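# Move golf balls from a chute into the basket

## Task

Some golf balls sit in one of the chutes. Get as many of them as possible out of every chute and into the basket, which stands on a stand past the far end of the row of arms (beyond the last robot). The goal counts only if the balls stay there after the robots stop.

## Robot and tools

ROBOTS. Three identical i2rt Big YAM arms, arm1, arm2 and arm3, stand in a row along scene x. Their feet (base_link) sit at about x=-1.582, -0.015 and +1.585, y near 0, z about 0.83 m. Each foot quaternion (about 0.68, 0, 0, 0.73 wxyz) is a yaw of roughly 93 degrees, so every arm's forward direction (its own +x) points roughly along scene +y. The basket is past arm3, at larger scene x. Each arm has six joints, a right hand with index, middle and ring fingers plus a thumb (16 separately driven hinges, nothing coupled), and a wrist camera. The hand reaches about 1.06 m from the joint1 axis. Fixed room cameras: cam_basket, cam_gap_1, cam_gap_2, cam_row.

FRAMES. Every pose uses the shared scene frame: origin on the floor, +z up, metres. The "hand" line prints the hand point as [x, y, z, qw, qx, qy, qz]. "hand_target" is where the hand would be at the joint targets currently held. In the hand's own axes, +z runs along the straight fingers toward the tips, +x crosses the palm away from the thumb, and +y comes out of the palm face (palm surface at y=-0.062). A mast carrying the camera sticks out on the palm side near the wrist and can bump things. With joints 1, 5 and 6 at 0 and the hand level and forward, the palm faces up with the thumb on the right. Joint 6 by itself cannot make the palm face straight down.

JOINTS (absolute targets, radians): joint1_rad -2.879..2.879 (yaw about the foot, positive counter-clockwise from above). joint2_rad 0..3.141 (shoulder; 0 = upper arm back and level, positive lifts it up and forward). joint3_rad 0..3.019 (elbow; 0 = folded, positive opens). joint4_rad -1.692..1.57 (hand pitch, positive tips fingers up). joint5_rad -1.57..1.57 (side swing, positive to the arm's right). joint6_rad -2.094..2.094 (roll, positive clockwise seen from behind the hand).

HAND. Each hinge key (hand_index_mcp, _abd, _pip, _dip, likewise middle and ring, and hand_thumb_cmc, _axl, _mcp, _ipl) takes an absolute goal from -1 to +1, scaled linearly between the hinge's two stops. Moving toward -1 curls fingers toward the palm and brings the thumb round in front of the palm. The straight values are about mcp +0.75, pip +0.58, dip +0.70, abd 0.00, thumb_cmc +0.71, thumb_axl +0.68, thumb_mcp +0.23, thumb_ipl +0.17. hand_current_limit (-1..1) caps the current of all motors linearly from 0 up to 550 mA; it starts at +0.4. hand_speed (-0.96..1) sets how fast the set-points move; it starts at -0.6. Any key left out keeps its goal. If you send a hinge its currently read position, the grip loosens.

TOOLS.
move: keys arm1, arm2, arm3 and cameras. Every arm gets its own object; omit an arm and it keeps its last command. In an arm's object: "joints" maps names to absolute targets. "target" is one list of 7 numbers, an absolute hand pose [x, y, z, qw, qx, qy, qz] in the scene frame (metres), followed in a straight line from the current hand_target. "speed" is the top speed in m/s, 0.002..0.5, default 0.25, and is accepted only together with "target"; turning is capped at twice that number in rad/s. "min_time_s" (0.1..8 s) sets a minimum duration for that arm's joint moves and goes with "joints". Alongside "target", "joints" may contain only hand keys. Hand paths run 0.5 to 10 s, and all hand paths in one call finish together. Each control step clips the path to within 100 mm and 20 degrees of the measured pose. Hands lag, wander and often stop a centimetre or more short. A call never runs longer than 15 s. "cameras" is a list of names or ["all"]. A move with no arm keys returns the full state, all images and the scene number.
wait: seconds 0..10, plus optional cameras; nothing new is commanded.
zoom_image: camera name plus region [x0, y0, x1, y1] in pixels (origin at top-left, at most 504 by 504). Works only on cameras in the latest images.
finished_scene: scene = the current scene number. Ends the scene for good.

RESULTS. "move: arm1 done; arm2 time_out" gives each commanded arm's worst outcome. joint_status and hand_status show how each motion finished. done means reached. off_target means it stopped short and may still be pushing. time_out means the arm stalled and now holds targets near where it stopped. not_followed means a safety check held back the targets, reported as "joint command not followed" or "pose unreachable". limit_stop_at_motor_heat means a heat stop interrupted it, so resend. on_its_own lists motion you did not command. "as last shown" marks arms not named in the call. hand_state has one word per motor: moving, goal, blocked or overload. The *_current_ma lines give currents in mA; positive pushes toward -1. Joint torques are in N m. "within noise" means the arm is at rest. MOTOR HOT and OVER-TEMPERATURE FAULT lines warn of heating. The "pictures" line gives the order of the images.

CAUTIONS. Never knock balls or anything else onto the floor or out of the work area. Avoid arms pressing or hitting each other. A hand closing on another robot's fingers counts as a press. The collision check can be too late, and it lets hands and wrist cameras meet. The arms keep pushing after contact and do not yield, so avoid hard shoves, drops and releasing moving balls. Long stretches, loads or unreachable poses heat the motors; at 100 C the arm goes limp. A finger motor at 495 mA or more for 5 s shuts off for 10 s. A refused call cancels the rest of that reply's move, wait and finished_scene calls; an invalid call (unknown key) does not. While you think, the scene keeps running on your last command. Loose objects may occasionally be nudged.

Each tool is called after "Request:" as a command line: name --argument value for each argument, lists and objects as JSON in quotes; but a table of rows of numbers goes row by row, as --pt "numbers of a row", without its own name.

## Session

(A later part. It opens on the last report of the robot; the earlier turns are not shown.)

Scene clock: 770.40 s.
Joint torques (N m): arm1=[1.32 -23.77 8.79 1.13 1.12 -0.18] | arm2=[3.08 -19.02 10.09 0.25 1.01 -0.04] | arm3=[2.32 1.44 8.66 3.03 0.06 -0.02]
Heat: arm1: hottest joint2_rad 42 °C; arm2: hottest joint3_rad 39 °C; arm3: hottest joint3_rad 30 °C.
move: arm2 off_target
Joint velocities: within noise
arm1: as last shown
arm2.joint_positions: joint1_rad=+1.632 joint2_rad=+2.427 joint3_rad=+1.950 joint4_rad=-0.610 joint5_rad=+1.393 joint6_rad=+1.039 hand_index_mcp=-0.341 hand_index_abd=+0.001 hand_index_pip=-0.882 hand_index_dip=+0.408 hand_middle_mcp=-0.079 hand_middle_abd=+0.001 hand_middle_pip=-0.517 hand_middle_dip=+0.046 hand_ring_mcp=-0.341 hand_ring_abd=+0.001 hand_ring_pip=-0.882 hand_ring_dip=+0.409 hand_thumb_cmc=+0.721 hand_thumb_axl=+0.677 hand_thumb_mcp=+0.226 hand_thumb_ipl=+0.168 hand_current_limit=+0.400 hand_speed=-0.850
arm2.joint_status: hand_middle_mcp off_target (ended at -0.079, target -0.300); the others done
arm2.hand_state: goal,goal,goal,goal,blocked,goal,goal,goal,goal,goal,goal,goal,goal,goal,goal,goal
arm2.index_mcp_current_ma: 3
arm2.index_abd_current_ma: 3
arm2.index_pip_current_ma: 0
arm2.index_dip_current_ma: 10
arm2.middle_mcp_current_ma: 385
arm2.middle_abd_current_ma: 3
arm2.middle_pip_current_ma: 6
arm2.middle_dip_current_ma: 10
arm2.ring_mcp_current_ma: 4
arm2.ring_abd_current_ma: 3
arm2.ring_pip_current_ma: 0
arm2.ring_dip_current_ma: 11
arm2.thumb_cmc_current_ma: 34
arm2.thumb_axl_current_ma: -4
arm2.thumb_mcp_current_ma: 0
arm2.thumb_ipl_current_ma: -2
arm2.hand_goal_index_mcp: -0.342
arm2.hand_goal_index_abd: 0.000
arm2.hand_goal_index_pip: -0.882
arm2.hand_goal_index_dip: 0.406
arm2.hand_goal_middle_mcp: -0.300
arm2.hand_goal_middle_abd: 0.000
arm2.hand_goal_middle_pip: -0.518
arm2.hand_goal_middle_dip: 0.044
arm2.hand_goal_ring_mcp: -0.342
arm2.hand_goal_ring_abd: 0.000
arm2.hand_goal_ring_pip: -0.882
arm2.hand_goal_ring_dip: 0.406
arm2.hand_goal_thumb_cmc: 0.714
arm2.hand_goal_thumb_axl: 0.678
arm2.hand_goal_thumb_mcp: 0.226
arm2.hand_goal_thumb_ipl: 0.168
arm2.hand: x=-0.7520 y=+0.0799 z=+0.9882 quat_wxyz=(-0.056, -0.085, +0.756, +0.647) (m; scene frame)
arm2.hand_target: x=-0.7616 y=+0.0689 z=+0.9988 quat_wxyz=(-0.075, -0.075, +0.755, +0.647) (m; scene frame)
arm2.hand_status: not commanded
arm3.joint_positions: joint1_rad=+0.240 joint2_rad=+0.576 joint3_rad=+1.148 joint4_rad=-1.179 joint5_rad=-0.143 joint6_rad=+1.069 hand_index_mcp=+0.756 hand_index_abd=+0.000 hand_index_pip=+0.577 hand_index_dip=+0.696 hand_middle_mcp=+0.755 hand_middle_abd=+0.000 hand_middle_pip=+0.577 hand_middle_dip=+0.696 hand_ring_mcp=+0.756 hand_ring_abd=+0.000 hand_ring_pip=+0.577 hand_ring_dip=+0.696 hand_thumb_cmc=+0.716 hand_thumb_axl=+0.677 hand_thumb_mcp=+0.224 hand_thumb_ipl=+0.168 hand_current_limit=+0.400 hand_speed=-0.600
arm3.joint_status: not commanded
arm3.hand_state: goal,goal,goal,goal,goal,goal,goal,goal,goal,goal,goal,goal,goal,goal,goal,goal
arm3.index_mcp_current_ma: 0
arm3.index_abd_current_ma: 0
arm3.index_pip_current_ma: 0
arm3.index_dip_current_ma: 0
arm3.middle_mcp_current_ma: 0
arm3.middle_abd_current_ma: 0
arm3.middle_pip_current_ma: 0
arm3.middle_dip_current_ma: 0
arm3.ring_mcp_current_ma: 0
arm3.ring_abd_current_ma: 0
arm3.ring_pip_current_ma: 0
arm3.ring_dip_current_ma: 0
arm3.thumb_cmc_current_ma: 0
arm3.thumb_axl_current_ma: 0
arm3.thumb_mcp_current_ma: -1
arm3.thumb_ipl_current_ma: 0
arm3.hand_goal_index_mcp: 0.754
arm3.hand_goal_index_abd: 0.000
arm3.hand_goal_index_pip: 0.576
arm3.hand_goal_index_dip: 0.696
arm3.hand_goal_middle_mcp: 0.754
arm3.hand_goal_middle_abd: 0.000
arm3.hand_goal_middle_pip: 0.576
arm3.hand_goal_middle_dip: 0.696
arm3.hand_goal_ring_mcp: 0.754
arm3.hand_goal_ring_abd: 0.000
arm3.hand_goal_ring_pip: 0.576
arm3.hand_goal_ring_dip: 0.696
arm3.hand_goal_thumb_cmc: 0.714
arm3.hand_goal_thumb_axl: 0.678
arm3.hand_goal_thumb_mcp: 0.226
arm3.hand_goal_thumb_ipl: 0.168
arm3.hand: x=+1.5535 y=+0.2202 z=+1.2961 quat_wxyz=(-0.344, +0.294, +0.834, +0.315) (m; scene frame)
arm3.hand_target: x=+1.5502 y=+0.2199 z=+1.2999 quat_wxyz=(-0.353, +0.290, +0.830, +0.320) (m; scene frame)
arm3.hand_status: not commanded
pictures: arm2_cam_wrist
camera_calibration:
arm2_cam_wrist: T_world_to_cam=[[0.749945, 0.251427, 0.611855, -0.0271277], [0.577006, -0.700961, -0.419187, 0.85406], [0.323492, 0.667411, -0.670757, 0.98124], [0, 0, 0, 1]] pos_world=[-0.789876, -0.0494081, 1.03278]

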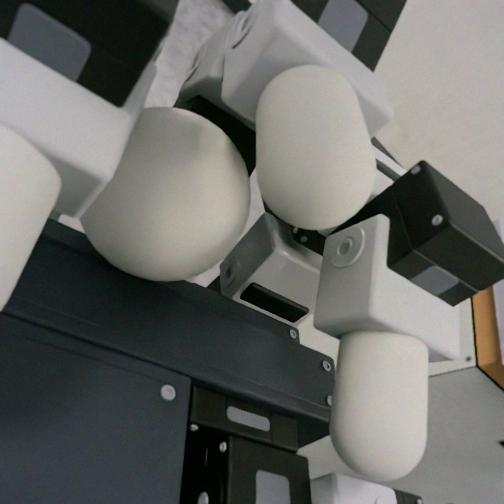

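Request:
move --arm2 '{"joints": {"hand_middle_mcp": -0.16, "hand_middle_pip": -0.82, "hand_speed": -0.85}}' --cameras '["arm2_cam_wrist"]'

Scene clock: 777.07 s.
Joint torques (N m): arm1=[1.32 -23.71 8.79 1.18 1.12 -0.19] | arm2=[3.25 -19.55 10.03 0.31 0.99 -0.01] | arm3=[2.32 1.49 8.65 3.02 0.06 -0.02]
Heat: arm1: hottest joint2_rad 43 °C; arm2: hottest joint3_rad 39 °C; arm3: hottest joint3_rad 30 °C.
move: arm2 off_target
Joint velocities: within noise
arm1, arm3: as last shown
arm2.joint_positions: joint1_rad=+1.632 joint2_rad=+2.427 joint3_rad=+1.950 joint4_rad=-0.610 joint5_rad=+1.393 joint6_rad=+1.039 hand_index_mcp=-0.341 hand_index_abd=+0.001 hand_index_pip=-0.882 hand_index_dip=+0.408 hand_middle_mcp=-0.079 hand_middle_abd=+0.008 hand_middle_pip=-0.691 hand_middle_dip=+0.053 hand_ring_mcp=-0.341 hand_ring_abd=+0.001 hand_ring_pip=-0.882 hand_ring_dip=+0.409 hand_thumb_cmc=+0.721 hand_thumb_axl=+0.677 hand_thumb_mcp=+0.226 hand_thumb_ipl=+0.168 hand_current_limit=+0.400 hand_speed=-0.850
arm2.joint_status: hand_middle_mcp off_target (ended at -0.079, target -0.160); hand_middle_pip off_target (ended at -0.691, target -0.820); the others done
arm2.hand_state: goal,goal,goal,goal,blocked,goal,blocked,goal,goal,goal,goal,goal,goal,goal,goal,goal
arm2.index_mcp_current_ma: 3
arm2.index_abd_current_ma: 3
arm2.index_pip_current_ma: 0
arm2.index_dip_current_ma: 10
arm2.middle_mcp_current_ma: 385
arm2.middle_abd_current_ma: 30
arm2.middle_pip_current_ma: 385
arm2.middle_dip_current_ma: 41
arm2.ring_mcp_current_ma: 4
arm2.ring_abd_current_ma: 3
arm2.ring_pip_current_ma: 0
arm2.ring_dip_current_ma: 11
arm2.thumb_cmc_current_ma: 34
arm2.thumb_axl_current_ma: -4
arm2.thumb_mcp_current_ma: 0
arm2.thumb_ipl_current_ma: -2
arm2.hand_goal_index_mcp: -0.342
arm2.hand_goal_index_abd: 0.000
arm2.hand_goal_index_pip: -0.882
arm2.hand_goal_index_dip: 0.406
arm2.hand_goal_middle_mcp: -0.160
arm2.hand_goal_middle_abd: 0.000
arm2.hand_goal_middle_pip: -0.820
arm2.hand_goal_middle_dip: 0.044
arm2.hand_goal_ring_mcp: -0.342
arm2.hand_goal_ring_abd: 0.000
arm2.hand_goal_ring_pip: -0.882
arm2.hand_goal_ring_dip: 0.406
arm2.hand_goal_thumb_cmc: 0.714
arm2.hand_goal_thumb_axl: 0.678
arm2.hand_goal_thumb_mcp: 0.226
arm2.hand_goal_thumb_ipl: 0.168
arm2.hand: x=-0.7520 y=+0.0799 z=+0.9882 quat_wxyz=(-0.056, -0.085, +0.756, +0.647) (m; scene frame)
arm2.hand_target: x=-0.7616 y=+0.0689 z=+0.9988 quat_wxyz=(-0.075, -0.075, +0.755, +0.647) (m; scene frame)
arm2.hand_status: not commanded
pictures: arm2_cam_wrist
camera_calibration:
arm2_cam_wrist: T_world_to_cam=[[0.749945, 0.251427, 0.611855, -0.0271277], [0.577006, -0.700961, -0.419187, 0.85406], [0.323492, 0.667411, -0.670757, 0.98124], [0, 0, 0, 1]] pos_world=[-0.789876, -0.0494081, 1.03278]

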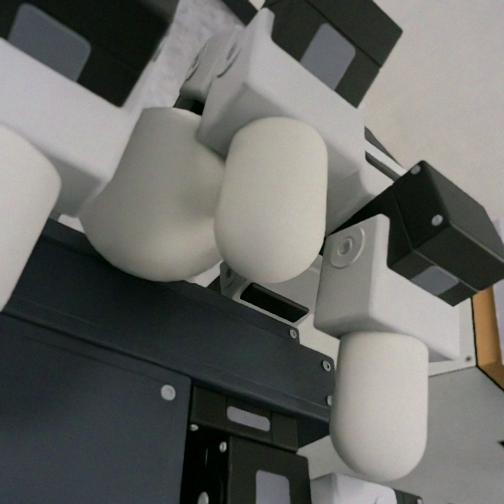

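Request:
move --arm1 '{"joints": {"joint1_rad": -1.4, "joint2_rad": 1.3, "joint3_rad": 1.2, "joint4_rad": -1.35, "joint6_rad": -1.6}, "min_time_s": 1.5}' --arm2 '{"joints": {"hand_middle_pip": -0.76}}' --cameras '[]'

Request:
move --arm1 '{"joints": {"joint1_rad": 0.0, "joint2_rad": 1.15, "joint3_rad": 1.0, "joint4_rad": -1.42, "joint6_rad": -1.53}, "min_time_s": 2}' --arm2 '{"joints": {"joint2_rad": 1.9, "joint3_rad": 1.95, "joint4_rad": -1.13}, "min_time_s": 2}' --cameras '["arm2_cam_wrist"]'

Scene clock: 841.50 s.
Joint torques (N m): arm1=[2.08 -10.17 8.57 -0.18 1.24 0.05] | arm2=[3.14 -19.08 10.17 0.35 1.02 -0.02] | arm3=[2.32 1.38 8.65 3.02 0.07 -0.01]
Heat: arm1: hottest joint2_rad 44 °C; arm2: hottest joint3_rad 39 °C; arm3: hottest joint3_rad 30 °C.
move: arm1 done; arm2 off_target
Joint velocities: within noise
arm1.joint_positions: joint1_rad=-1.416 joint2_rad=+1.306 joint3_rad=+1.198 joint4_rad=-1.340 joint5_rad=+1.510 joint6_rad=-1.611 hand_index_mcp=+0.041 hand_index_abd=-0.103 hand_index_pip=-0.416 hand_index_dip=+0.699 hand_middle_mcp=+0.745 hand_middle_abd=+0.000 hand_middle_pip=+0.576 hand_middle_dip=+0.696 hand_ring_mcp=+0.747 hand_ring_abd=+0.000 hand_ring_pip=+0.576 hand_ring_dip=+0.696 hand_thumb_cmc=-0.572 hand_thumb_axl=+0.677 hand_thumb_mcp=+0.202 hand_thumb_ipl=+0.170 hand_current_limit=+0.400 hand_speed=-0.400
arm1.joint_status: all done
arm1.hand_state: goal,goal,goal,goal,goal,goal,goal,goal,goal,goal,goal,goal,goal,goal,goal,goal
arm1.index_mcp_current_ma: -4
arm1.index_abd_current_ma: 0
arm1.index_pip_current_ma: 1
arm1.index_dip_current_ma: 1
arm1.middle_mcp_current_ma: -4
arm1.middle_abd_current_ma: 0
arm1.middle_pip_current_ma: 0
arm1.middle_dip_current_ma: 0
arm1.ring_mcp_current_ma: -3
arm1.ring_abd_current_ma: 0
arm1.ring_pip_current_ma: 0
arm1.ring_dip_current_ma: 0
arm1.thumb_cmc_current_ma: 0
arm1.thumb_axl_current_ma: 0
arm1.thumb_mcp_current_ma: 0
arm1.thumb_ipl_current_ma: 1
arm1.hand_goal_index_mcp: 0.050
arm1.hand_goal_index_abd: -0.106
arm1.hand_goal_index_pip: -0.420
arm1.hand_goal_index_dip: 0.696
arm1.hand_goal_middle_mcp: 0.754
arm1.hand_goal_middle_abd: 0.000
arm1.hand_goal_middle_pip: 0.576
arm1.hand_goal_middle_dip: 0.696
arm1.hand_goal_ring_mcp: 0.754
arm1.hand_goal_ring_abd: 0.000
arm1.hand_goal_ring_pip: 0.576
arm1.hand_goal_ring_dip: 0.696
arm1.hand_goal_thumb_cmc: -0.570
arm1.hand_goal_thumb_axl: 0.678
arm1.hand_goal_thumb_mcp: 0.200
arm1.hand_goal_thumb_ipl: 0.168
arm1.hand: x=-1.1486 y=+0.0317 z=+1.1469 quat_wxyz=(+0.113, -0.056, +0.722, -0.680) (m; scene frame)
arm1.hand_target: x=-1.1489 y=+0.0381 z=+1.1499 quat_wxyz=(+0.122, -0.058, +0.722, -0.679) (m; scene frame)
arm1.hand_status: not commanded
arm2.joint_positions: joint1_rad=+1.632 joint2_rad=+2.427 joint3_rad=+1.950 joint4_rad=-0.610 joint5_rad=+1.393 joint6_rad=+1.039 hand_index_mcp=-0.341 hand_index_abd=+0.001 hand_index_pip=-0.882 hand_index_dip=+0.408 hand_middle_mcp=-0.079 hand_middle_abd=+0.008 hand_middle_pip=-0.691 hand_middle_dip=+0.053 hand_ring_mcp=-0.341 hand_ring_abd=+0.001 hand_ring_pip=-0.882 hand_ring_dip=+0.409 hand_thumb_cmc=+0.721 hand_thumb_axl=+0.677 hand_thumb_mcp=+0.226 hand_thumb_ipl=+0.168 hand_current_limit=+0.400 hand_speed=-0.850
arm2.joint_status: hand_middle_pip off_target (ended at -0.691, target -0.760)
arm2.hand_state: goal,goal,goal,goal,blocked,goal,blocked,goal,goal,goal,goal,goal,goal,goal,goal,goal
arm2.index_mcp_current_ma: 3
arm2.index_abd_current_ma: 3
arm2.index_pip_current_ma: 0
arm2.index_dip_current_ma: 10
arm2.middle_mcp_current_ma: 385
arm2.middle_abd_current_ma: 30
arm2.middle_pip_current_ma: 329
arm2.middle_dip_current_ma: 41
arm2.ring_mcp_current_ma: 4
arm2.ring_abd_current_ma: 3
arm2.ring_pip_current_ma: 0
arm2.ring_dip_current_ma: 11
arm2.thumb_cmc_current_ma: 34
arm2.thumb_axl_current_ma: -4
arm2.thumb_mcp_current_ma: 0
arm2.thumb_ipl_current_ma: -2
arm2.hand_goal_index_mcp: -0.342
arm2.hand_goal_index_abd: 0.000
arm2.hand_goal_index_pip: -0.882
arm2.hand_goal_index_dip: 0.406
arm2.hand_goal_middle_mcp: -0.160
arm2.hand_goal_middle_abd: 0.000
arm2.hand_goal_middle_pip: -0.760
arm2.hand_goal_middle_dip: 0.044
arm2.hand_goal_ring_mcp: -0.342
arm2.hand_goal_ring_abd: 0.000
arm2.hand_goal_ring_pip: -0.882
arm2.hand_goal_ring_dip: 0.406
arm2.hand_goal_thumb_cmc: 0.714
arm2.hand_goal_thumb_axl: 0.678
arm2.hand_goal_thumb_mcp: 0.226
arm2.hand_goal_thumb_ipl: 0.168
arm2.hand: x=-0.7520 y=+0.0799 z=+0.9882 quat_wxyz=(-0.056, -0.085, +0.756, +0.647) (m; scene frame)
arm2.hand_target: x=-0.7616 y=+0.0689 z=+0.9988 quat_wxyz=(-0.075, -0.075, +0.755, +0.647) (m; scene frame)
arm2.hand_status: not commanded
arm3: as last shown
pictures: none
No camera images: "cameras" was empty.

Scene clock: 844.17 s.
Joint torques (N m): arm1=[2.02 -8.59 8.25 -0.44 1.23 0.03] | arm2=[3.14 -17.44 7.3 0.24 0.97 -0.01] | arm3=[2.37 1.44 8.64 3.02 0.07 -0.02]
Heat: arm1: hottest joint2_rad 43 °C; arm2: hottest joint3_rad 39 °C; arm3: hottest joint3_rad 30 °C.
move: arm1 done; arm2 done
Joint velocities: within noise
arm1.joint_positions: joint1_rad=-0.013 joint2_rad=+1.165 joint3_rad=+0.999 joint4_rad=-1.409 joint5_rad=+1.510 joint6_rad=-1.541 hand_index_mcp=+0.042 hand_index_abd=-0.103 hand_index_pip=-0.416 hand_index_dip=+0.699 hand_middle_mcp=+0.745 hand_middle_abd=+0.000 hand_middle_pip=+0.576 hand_middle_dip=+0.696 hand_ring_mcp=+0.747 hand_ring_abd=+0.000 hand_ring_pip=+0.576 hand_ring_dip=+0.696 hand_thumb_cmc=-0.572 hand_thumb_axl=+0.677 hand_thumb_mcp=+0.202 hand_thumb_ipl=+0.170 hand_current_limit=+0.400 hand_speed=-0.400
arm1.joint_status: all done
arm1.hand_state: goal,goal,goal,goal,goal,goal,goal,goal,goal,goal,goal,goal,goal,goal,goal,goal
arm1.index_mcp_current_ma: -3
arm1.index_abd_current_ma: 0
arm1.index_pip_current_ma: 1
arm1.index_dip_current_ma: 1
arm1.middle_mcp_current_ma: -4
arm1.middle_abd_current_ma: 0
arm1.middle_pip_current_ma: 0
arm1.middle_dip_current_ma: 0
arm1.ring_mcp_current_ma: -3
arm1.ring_abd_current_ma: 0
arm1.ring_pip_current_ma: 0
arm1.ring_dip_current_ma: 0
arm1.thumb_cmc_current_ma: 0
arm1.thumb_axl_current_ma: 0
arm1.thumb_mcp_current_ma: 0
arm1.thumb_ipl_current_ma: 1
arm1.hand_goal_index_mcp: 0.050
arm1.hand_goal_index_abd: -0.106
arm1.hand_goal_index_pip: -0.420
arm1.hand_goal_index_dip: 0.696
arm1.hand_goal_middle_mcp: 0.754
arm1.hand_goal_middle_abd: 0.000
arm1.hand_goal_middle_pip: 0.576
arm1.hand_goal_middle_dip: 0.696
arm1.hand_goal_ring_mcp: 0.754
arm1.hand_goal_ring_abd: 0.000
arm1.hand_goal_ring_pip: 0.576
arm1.hand_goal_ring_dip: 0.696
arm1.hand_goal_thumb_cmc: -0.570
arm1.hand_goal_thumb_axl: 0.678
arm1.hand_goal_thumb_mcp: 0.200
arm1.hand_goal_thumb_ipl: 0.168
arm1.hand: x=-1.4384 y=+0.4468 z=+1.1081 quat_wxyz=(+0.506, -0.526, +0.500, -0.466) (m; scene frame)
arm1.hand_target: x=-1.4427 y=+0.4459 z=+1.1132 quat_wxyz=(+0.513, -0.525, +0.501, -0.459) (m; scene frame)
arm1.hand_status: not commanded
arm2.joint_positions: joint1_rad=+1.632 joint2_rad=+1.922 joint3_rad=+1.948 joint4_rad=-1.125 joint5_rad=+1.394 joint6_rad=+1.039 hand_index_mcp=-0.341 hand_index_abd=+0.001 hand_index_pip=-0.882 hand_index_dip=+0.408 hand_middle_mcp=-0.079 hand_middle_abd=+0.008 hand_middle_pip=-0.691 hand_middle_dip=+0.053 hand_ring_mcp=-0.341 hand_ring_abd=+0.001 hand_ring_pip=-0.882 hand_ring_dip=+0.409 hand_thumb_cmc=+0.722 hand_thumb_axl=+0.677 hand_thumb_mcp=+0.226 hand_thumb_ipl=+0.168 hand_current_limit=+0.400 hand_speed=-0.850
arm2.joint_status: all done
arm2.hand_state: goal,goal,goal,goal,blocked,goal,blocked,goal,goal,goal,goal,goal,goal,goal,goal,goal
arm2.index_mcp_current_ma: 3
arm2.index_abd_current_ma: 3
arm2.index_pip_current_ma: 0
arm2.index_dip_current_ma: 10
arm2.middle_mcp_current_ma: 385
arm2.middle_abd_current_ma: 30
arm2.middle_pip_current_ma: 329
arm2.middle_dip_current_ma: 41
arm2.ring_mcp_current_ma: 4
arm2.ring_abd_current_ma: 3
arm2.ring_pip_current_ma: 0
arm2.ring_dip_current_ma: 11
arm2.thumb_cmc_current_ma: 35
arm2.thumb_axl_current_ma: -4
arm2.thumb_mcp_current_ma: 0
arm2.thumb_ipl_current_ma: -2
arm2.hand_goal_index_mcp: -0.342
arm2.hand_goal_index_abd: 0.000
arm2.hand_goal_index_pip: -0.882
arm2.hand_goal_index_dip: 0.406
arm2.hand_goal_middle_mcp: -0.160
arm2.hand_goal_middle_abd: 0.000
arm2.hand_goal_middle_pip: -0.760
arm2.hand_goal_middle_dip: 0.044
arm2.hand_goal_ring_mcp: -0.342
arm2.hand_goal_ring_abd: 0.000
arm2.hand_goal_ring_pip: -0.882
arm2.hand_goal_ring_dip: 0.406
arm2.hand_goal_thumb_cmc: 0.714
arm2.hand_goal_thumb_axl: 0.678
arm2.hand_goal_thumb_mcp: 0.226
arm2.hand_goal_thumb_ipl: 0.168
arm2.hand: x=-0.6537 y=+0.0912 z=+1.3070 quat_wxyz=(-0.051, -0.089, +0.755, +0.647) (m; scene frame)
arm2.hand_target: x=-0.6467 y=+0.0836 z=+1.3210 quat_wxyz=(-0.064, -0.084, +0.755, +0.648) (m; scene frame)
arm2.hand_status: not commanded
arm3: as last shown
pictures: arm2_cam_wrist
camera_calibration:
arm2_cam_wrist: T_world_to_cam=[[0.742343, 0.249937, 0.621658, -0.316382], [0.581986, -0.700263, -0.41343, 0.934583], [0.331993, 0.668703, -0.665295, 1.15409], [0, 0, 0, 1]] pos_world=[-0.692199, -0.0382117, 1.35087]

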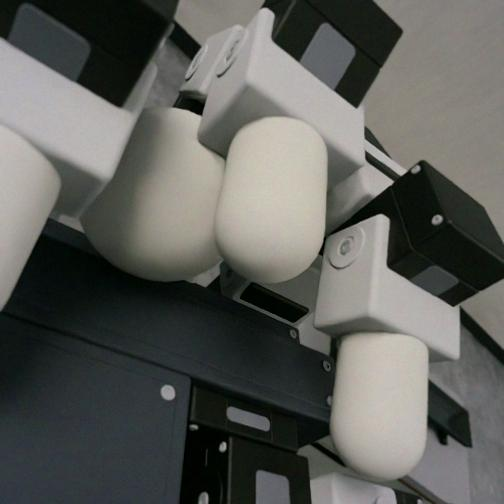

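Request:
move --arm2 '{"joints": {"joint1_rad": -1.485, "joint2_rad": 1.6, "joint3_rad": 1.7, "joint4_rad": -1.3, "joint5_rad": 1.5, "joint6_rad": -1.6}, "min_time_s": 4}' --arm3 '{"joints": {"joint1_rad": 1.632, "joint2_rad": 1.9, "joint3_rad": 1.95, "joint4_rad": -1.13, "joint5_rad": 1.393, "joint6_rad": 1.039, "hand_index_mcp": -0.342, "hand_ring_mcp": -0.342, "hand_index_pip": -0.882, "hand_ring_pip": -0.882, "hand_index_dip": 0.406, "hand_ring_dip": 0.406, "hand_middle_mcp": 0.411, "hand_middle_pip": -0.08, "hand_middle_abd": 0.2}, "min_time_s": 3}' --cameras '["arm2_cam_wrist", "arm3_cam_wrist", "cam_gap_2"]'

Scene clock: 870.50 s.
Joint torques (N m): arm1=[1.96 -8.64 8.24 -0.42 1.24 0.03] | arm2=[2.67 -14.56 7.17 0.34 1.03 -0.01] | arm3=[0.91 -18.26 12.92 1.39 1.02 -0.16]
Heat: arm1: hottest joint2_rad 40 °C; arm2: hottest joint3_rad 37 °C; arm3: hottest joint3_rad 30 °C.
move: arm2 done; arm3 done
Joint velocities: within noise
arm1: as last shown
arm2.joint_positions: joint1_rad=-1.492 joint2_rad=+1.634 joint3_rad=+1.700 joint4_rad=-1.295 joint5_rad=+1.497 joint6_rad=-1.592 hand_index_mcp=-0.341 hand_index_abd=+0.001 hand_index_pip=-0.882 hand_index_dip=+0.408 hand_middle_mcp=-0.079 hand_middle_abd=+0.008 hand_middle_pip=-0.691 hand_middle_dip=+0.053 hand_ring_mcp=-0.341 hand_ring_abd=+0.001 hand_ring_pip=-0.881 hand_ring_dip=+0.409 hand_thumb_cmc=+0.707 hand_thumb_axl=+0.677 hand_thumb_mcp=+0.226 hand_thumb_ipl=+0.168 hand_current_limit=+0.400 hand_speed=-0.850
arm2.joint_status: all done
arm2.hand_state: goal,goal,goal,goal,blocked,goal,blocked,goal,goal,goal,goal,goal,goal,goal,goal,goal
arm2.index_mcp_current_ma: 3
arm2.index_abd_current_ma: 3
arm2.index_pip_current_ma: 0
arm2.index_dip_current_ma: 10
arm2.middle_mcp_current_ma: 385
arm2.middle_abd_current_ma: 30
arm2.middle_pip_current_ma: 329
arm2.middle_dip_current_ma: 42
arm2.ring_mcp_current_ma: 4
arm2.ring_abd_current_ma: 3
arm2.ring_pip_current_ma: 2
arm2.ring_dip_current_ma: 11
arm2.thumb_cmc_current_ma: -30
arm2.thumb_axl_current_ma: -4
arm2.thumb_mcp_current_ma: 0
arm2.thumb_ipl_current_ma: -2
arm2.hand_goal_index_mcp: -0.342
arm2.hand_goal_index_abd: 0.000
arm2.hand_goal_index_pip: -0.882
arm2.hand_goal_index_dip: 0.406
arm2.hand_goal_middle_mcp: -0.160
arm2.hand_goal_middle_abd: 0.000
arm2.hand_goal_middle_pip: -0.760
arm2.hand_goal_middle_dip: 0.044
arm2.hand_goal_ring_mcp: -0.342
arm2.hand_goal_ring_abd: 0.000
arm2.hand_goal_ring_pip: -0.882
arm2.hand_goal_ring_dip: 0.406
arm2.hand_goal_thumb_cmc: 0.714
arm2.hand_goal_thumb_axl: 0.678
arm2.hand_goal_thumb_mcp: 0.226
arm2.hand_goal_thumb_ipl: 0.168
arm2.hand: x=+0.5788 y=-0.1158 z=+1.1995 quat_wxyz=(+0.156, +0.056, +0.729, -0.664) (m; scene frame)
arm2.hand_target: x=+0.5697 y=-0.1134 z=+1.2181 quat_wxyz=(+0.166, +0.061, +0.727, -0.663) (m; scene frame)
arm2.hand_status: not commanded
arm3.joint_positions: joint1_rad=+1.639 joint2_rad=+1.894 joint3_rad=+1.900 joint4_rad=-1.142 joint5_rad=+1.391 joint6_rad=+1.047 hand_index_mcp=-0.339 hand_index_abd=+0.003 hand_index_pip=-0.882 hand_index_dip=+0.409 hand_middle_mcp=+0.422 hand_middle_abd=+0.200 hand_middle_pip=-0.075 hand_middle_dip=+0.696 hand_ring_mcp=-0.339 hand_ring_abd=+0.001 hand_ring_pip=-0.882 hand_ring_dip=+0.409 hand_thumb_cmc=+0.721 hand_thumb_axl=+0.677 hand_thumb_mcp=+0.224 hand_thumb_ipl=+0.168 hand_current_limit=+0.400 hand_speed=-0.600
arm3.joint_status: all done
arm3.hand_state: goal,goal,goal,goal,goal,goal,goal,goal,goal,goal,goal,goal,goal,goal,goal,goal
arm3.index_mcp_current_ma: 1
arm3.index_abd_current_ma: 1
arm3.index_pip_current_ma: 0
arm3.index_dip_current_ma: 1
arm3.middle_mcp_current_ma: 6
arm3.middle_abd_current_ma: 0
arm3.middle_pip_current_ma: 2
arm3.middle_dip_current_ma: 0
arm3.ring_mcp_current_ma: 1
arm3.ring_abd_current_ma: 0
arm3.ring_pip_current_ma: 0
arm3.ring_dip_current_ma: 1
arm3.thumb_cmc_current_ma: 3
arm3.thumb_axl_current_ma: 0
arm3.thumb_mcp_current_ma: -1
arm3.thumb_ipl_current_ma: 0
arm3.hand_goal_index_mcp: -0.342
arm3.hand_goal_index_abd: 0.000
arm3.hand_goal_index_pip: -0.882
arm3.hand_goal_index_dip: 0.406
arm3.hand_goal_middle_mcp: 0.412
arm3.hand_goal_middle_abd: 0.200
arm3.hand_goal_middle_pip: -0.080
arm3.hand_goal_middle_dip: 0.696
arm3.hand_goal_ring_mcp: -0.342
arm3.hand_goal_ring_abd: 0.000
arm3.hand_goal_ring_pip: -0.882
arm3.hand_goal_ring_dip: 0.406
arm3.hand_goal_thumb_cmc: 0.714
arm3.hand_goal_thumb_axl: 0.678
arm3.hand_goal_thumb_mcp: 0.226
arm3.hand_goal_thumb_ipl: 0.168
arm3.hand: x=+0.9468 y=+0.0245 z=+1.2866 quat_wxyz=(-0.046, -0.115, +0.754, +0.646) (m; scene frame)
arm3.hand_target: x=+0.9447 y=+0.0281 z=+1.3042 quat_wxyz=(-0.062, -0.097, +0.754, +0.647) (m; scene frame)
arm3.hand_status: not commanded
pictures: arm2_cam_wrist, arm3_cam_wrist, cam_gap_2
camera_calibration:
arm2_cam_wrist: T_world_to_cam=[[0.929954, 0.164817, -0.328665, -0.0912317], [0.121691, 0.705547, 0.698137, -0.87615], [0.346953, -0.689231, 0.63607, -0.91512], [0, 0, 0, 1]] pos_world=[0.508964, 0.00247256, 1.16377]
arm3_cam_wrist: T_world_to_cam=[[0.701112, 0.263999, 0.66238, -1.49004], [0.611839, -0.699792, -0.368706, -0.136673], [0.36619, 0.663774, -0.652157, 0.600197], [0, 0, 0, 1]] pos_world=[0.908521, -0.100668, 1.328]

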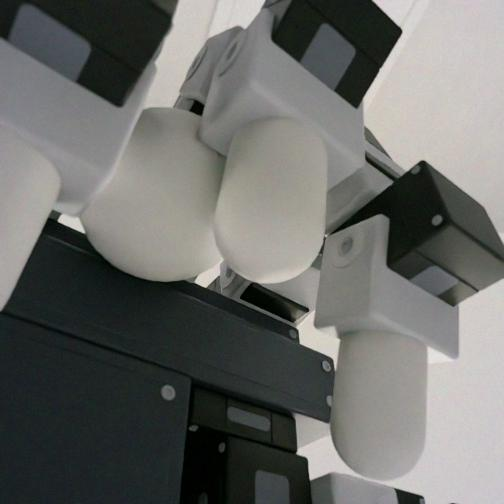

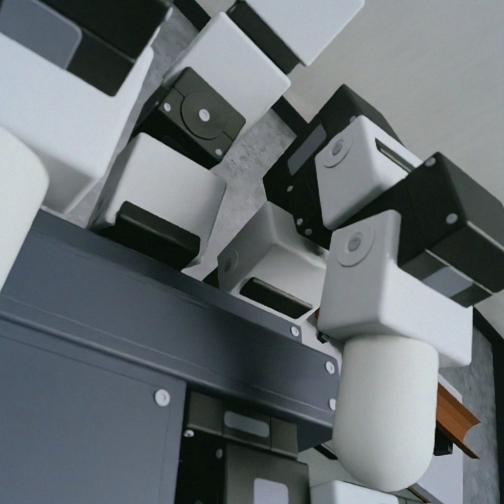

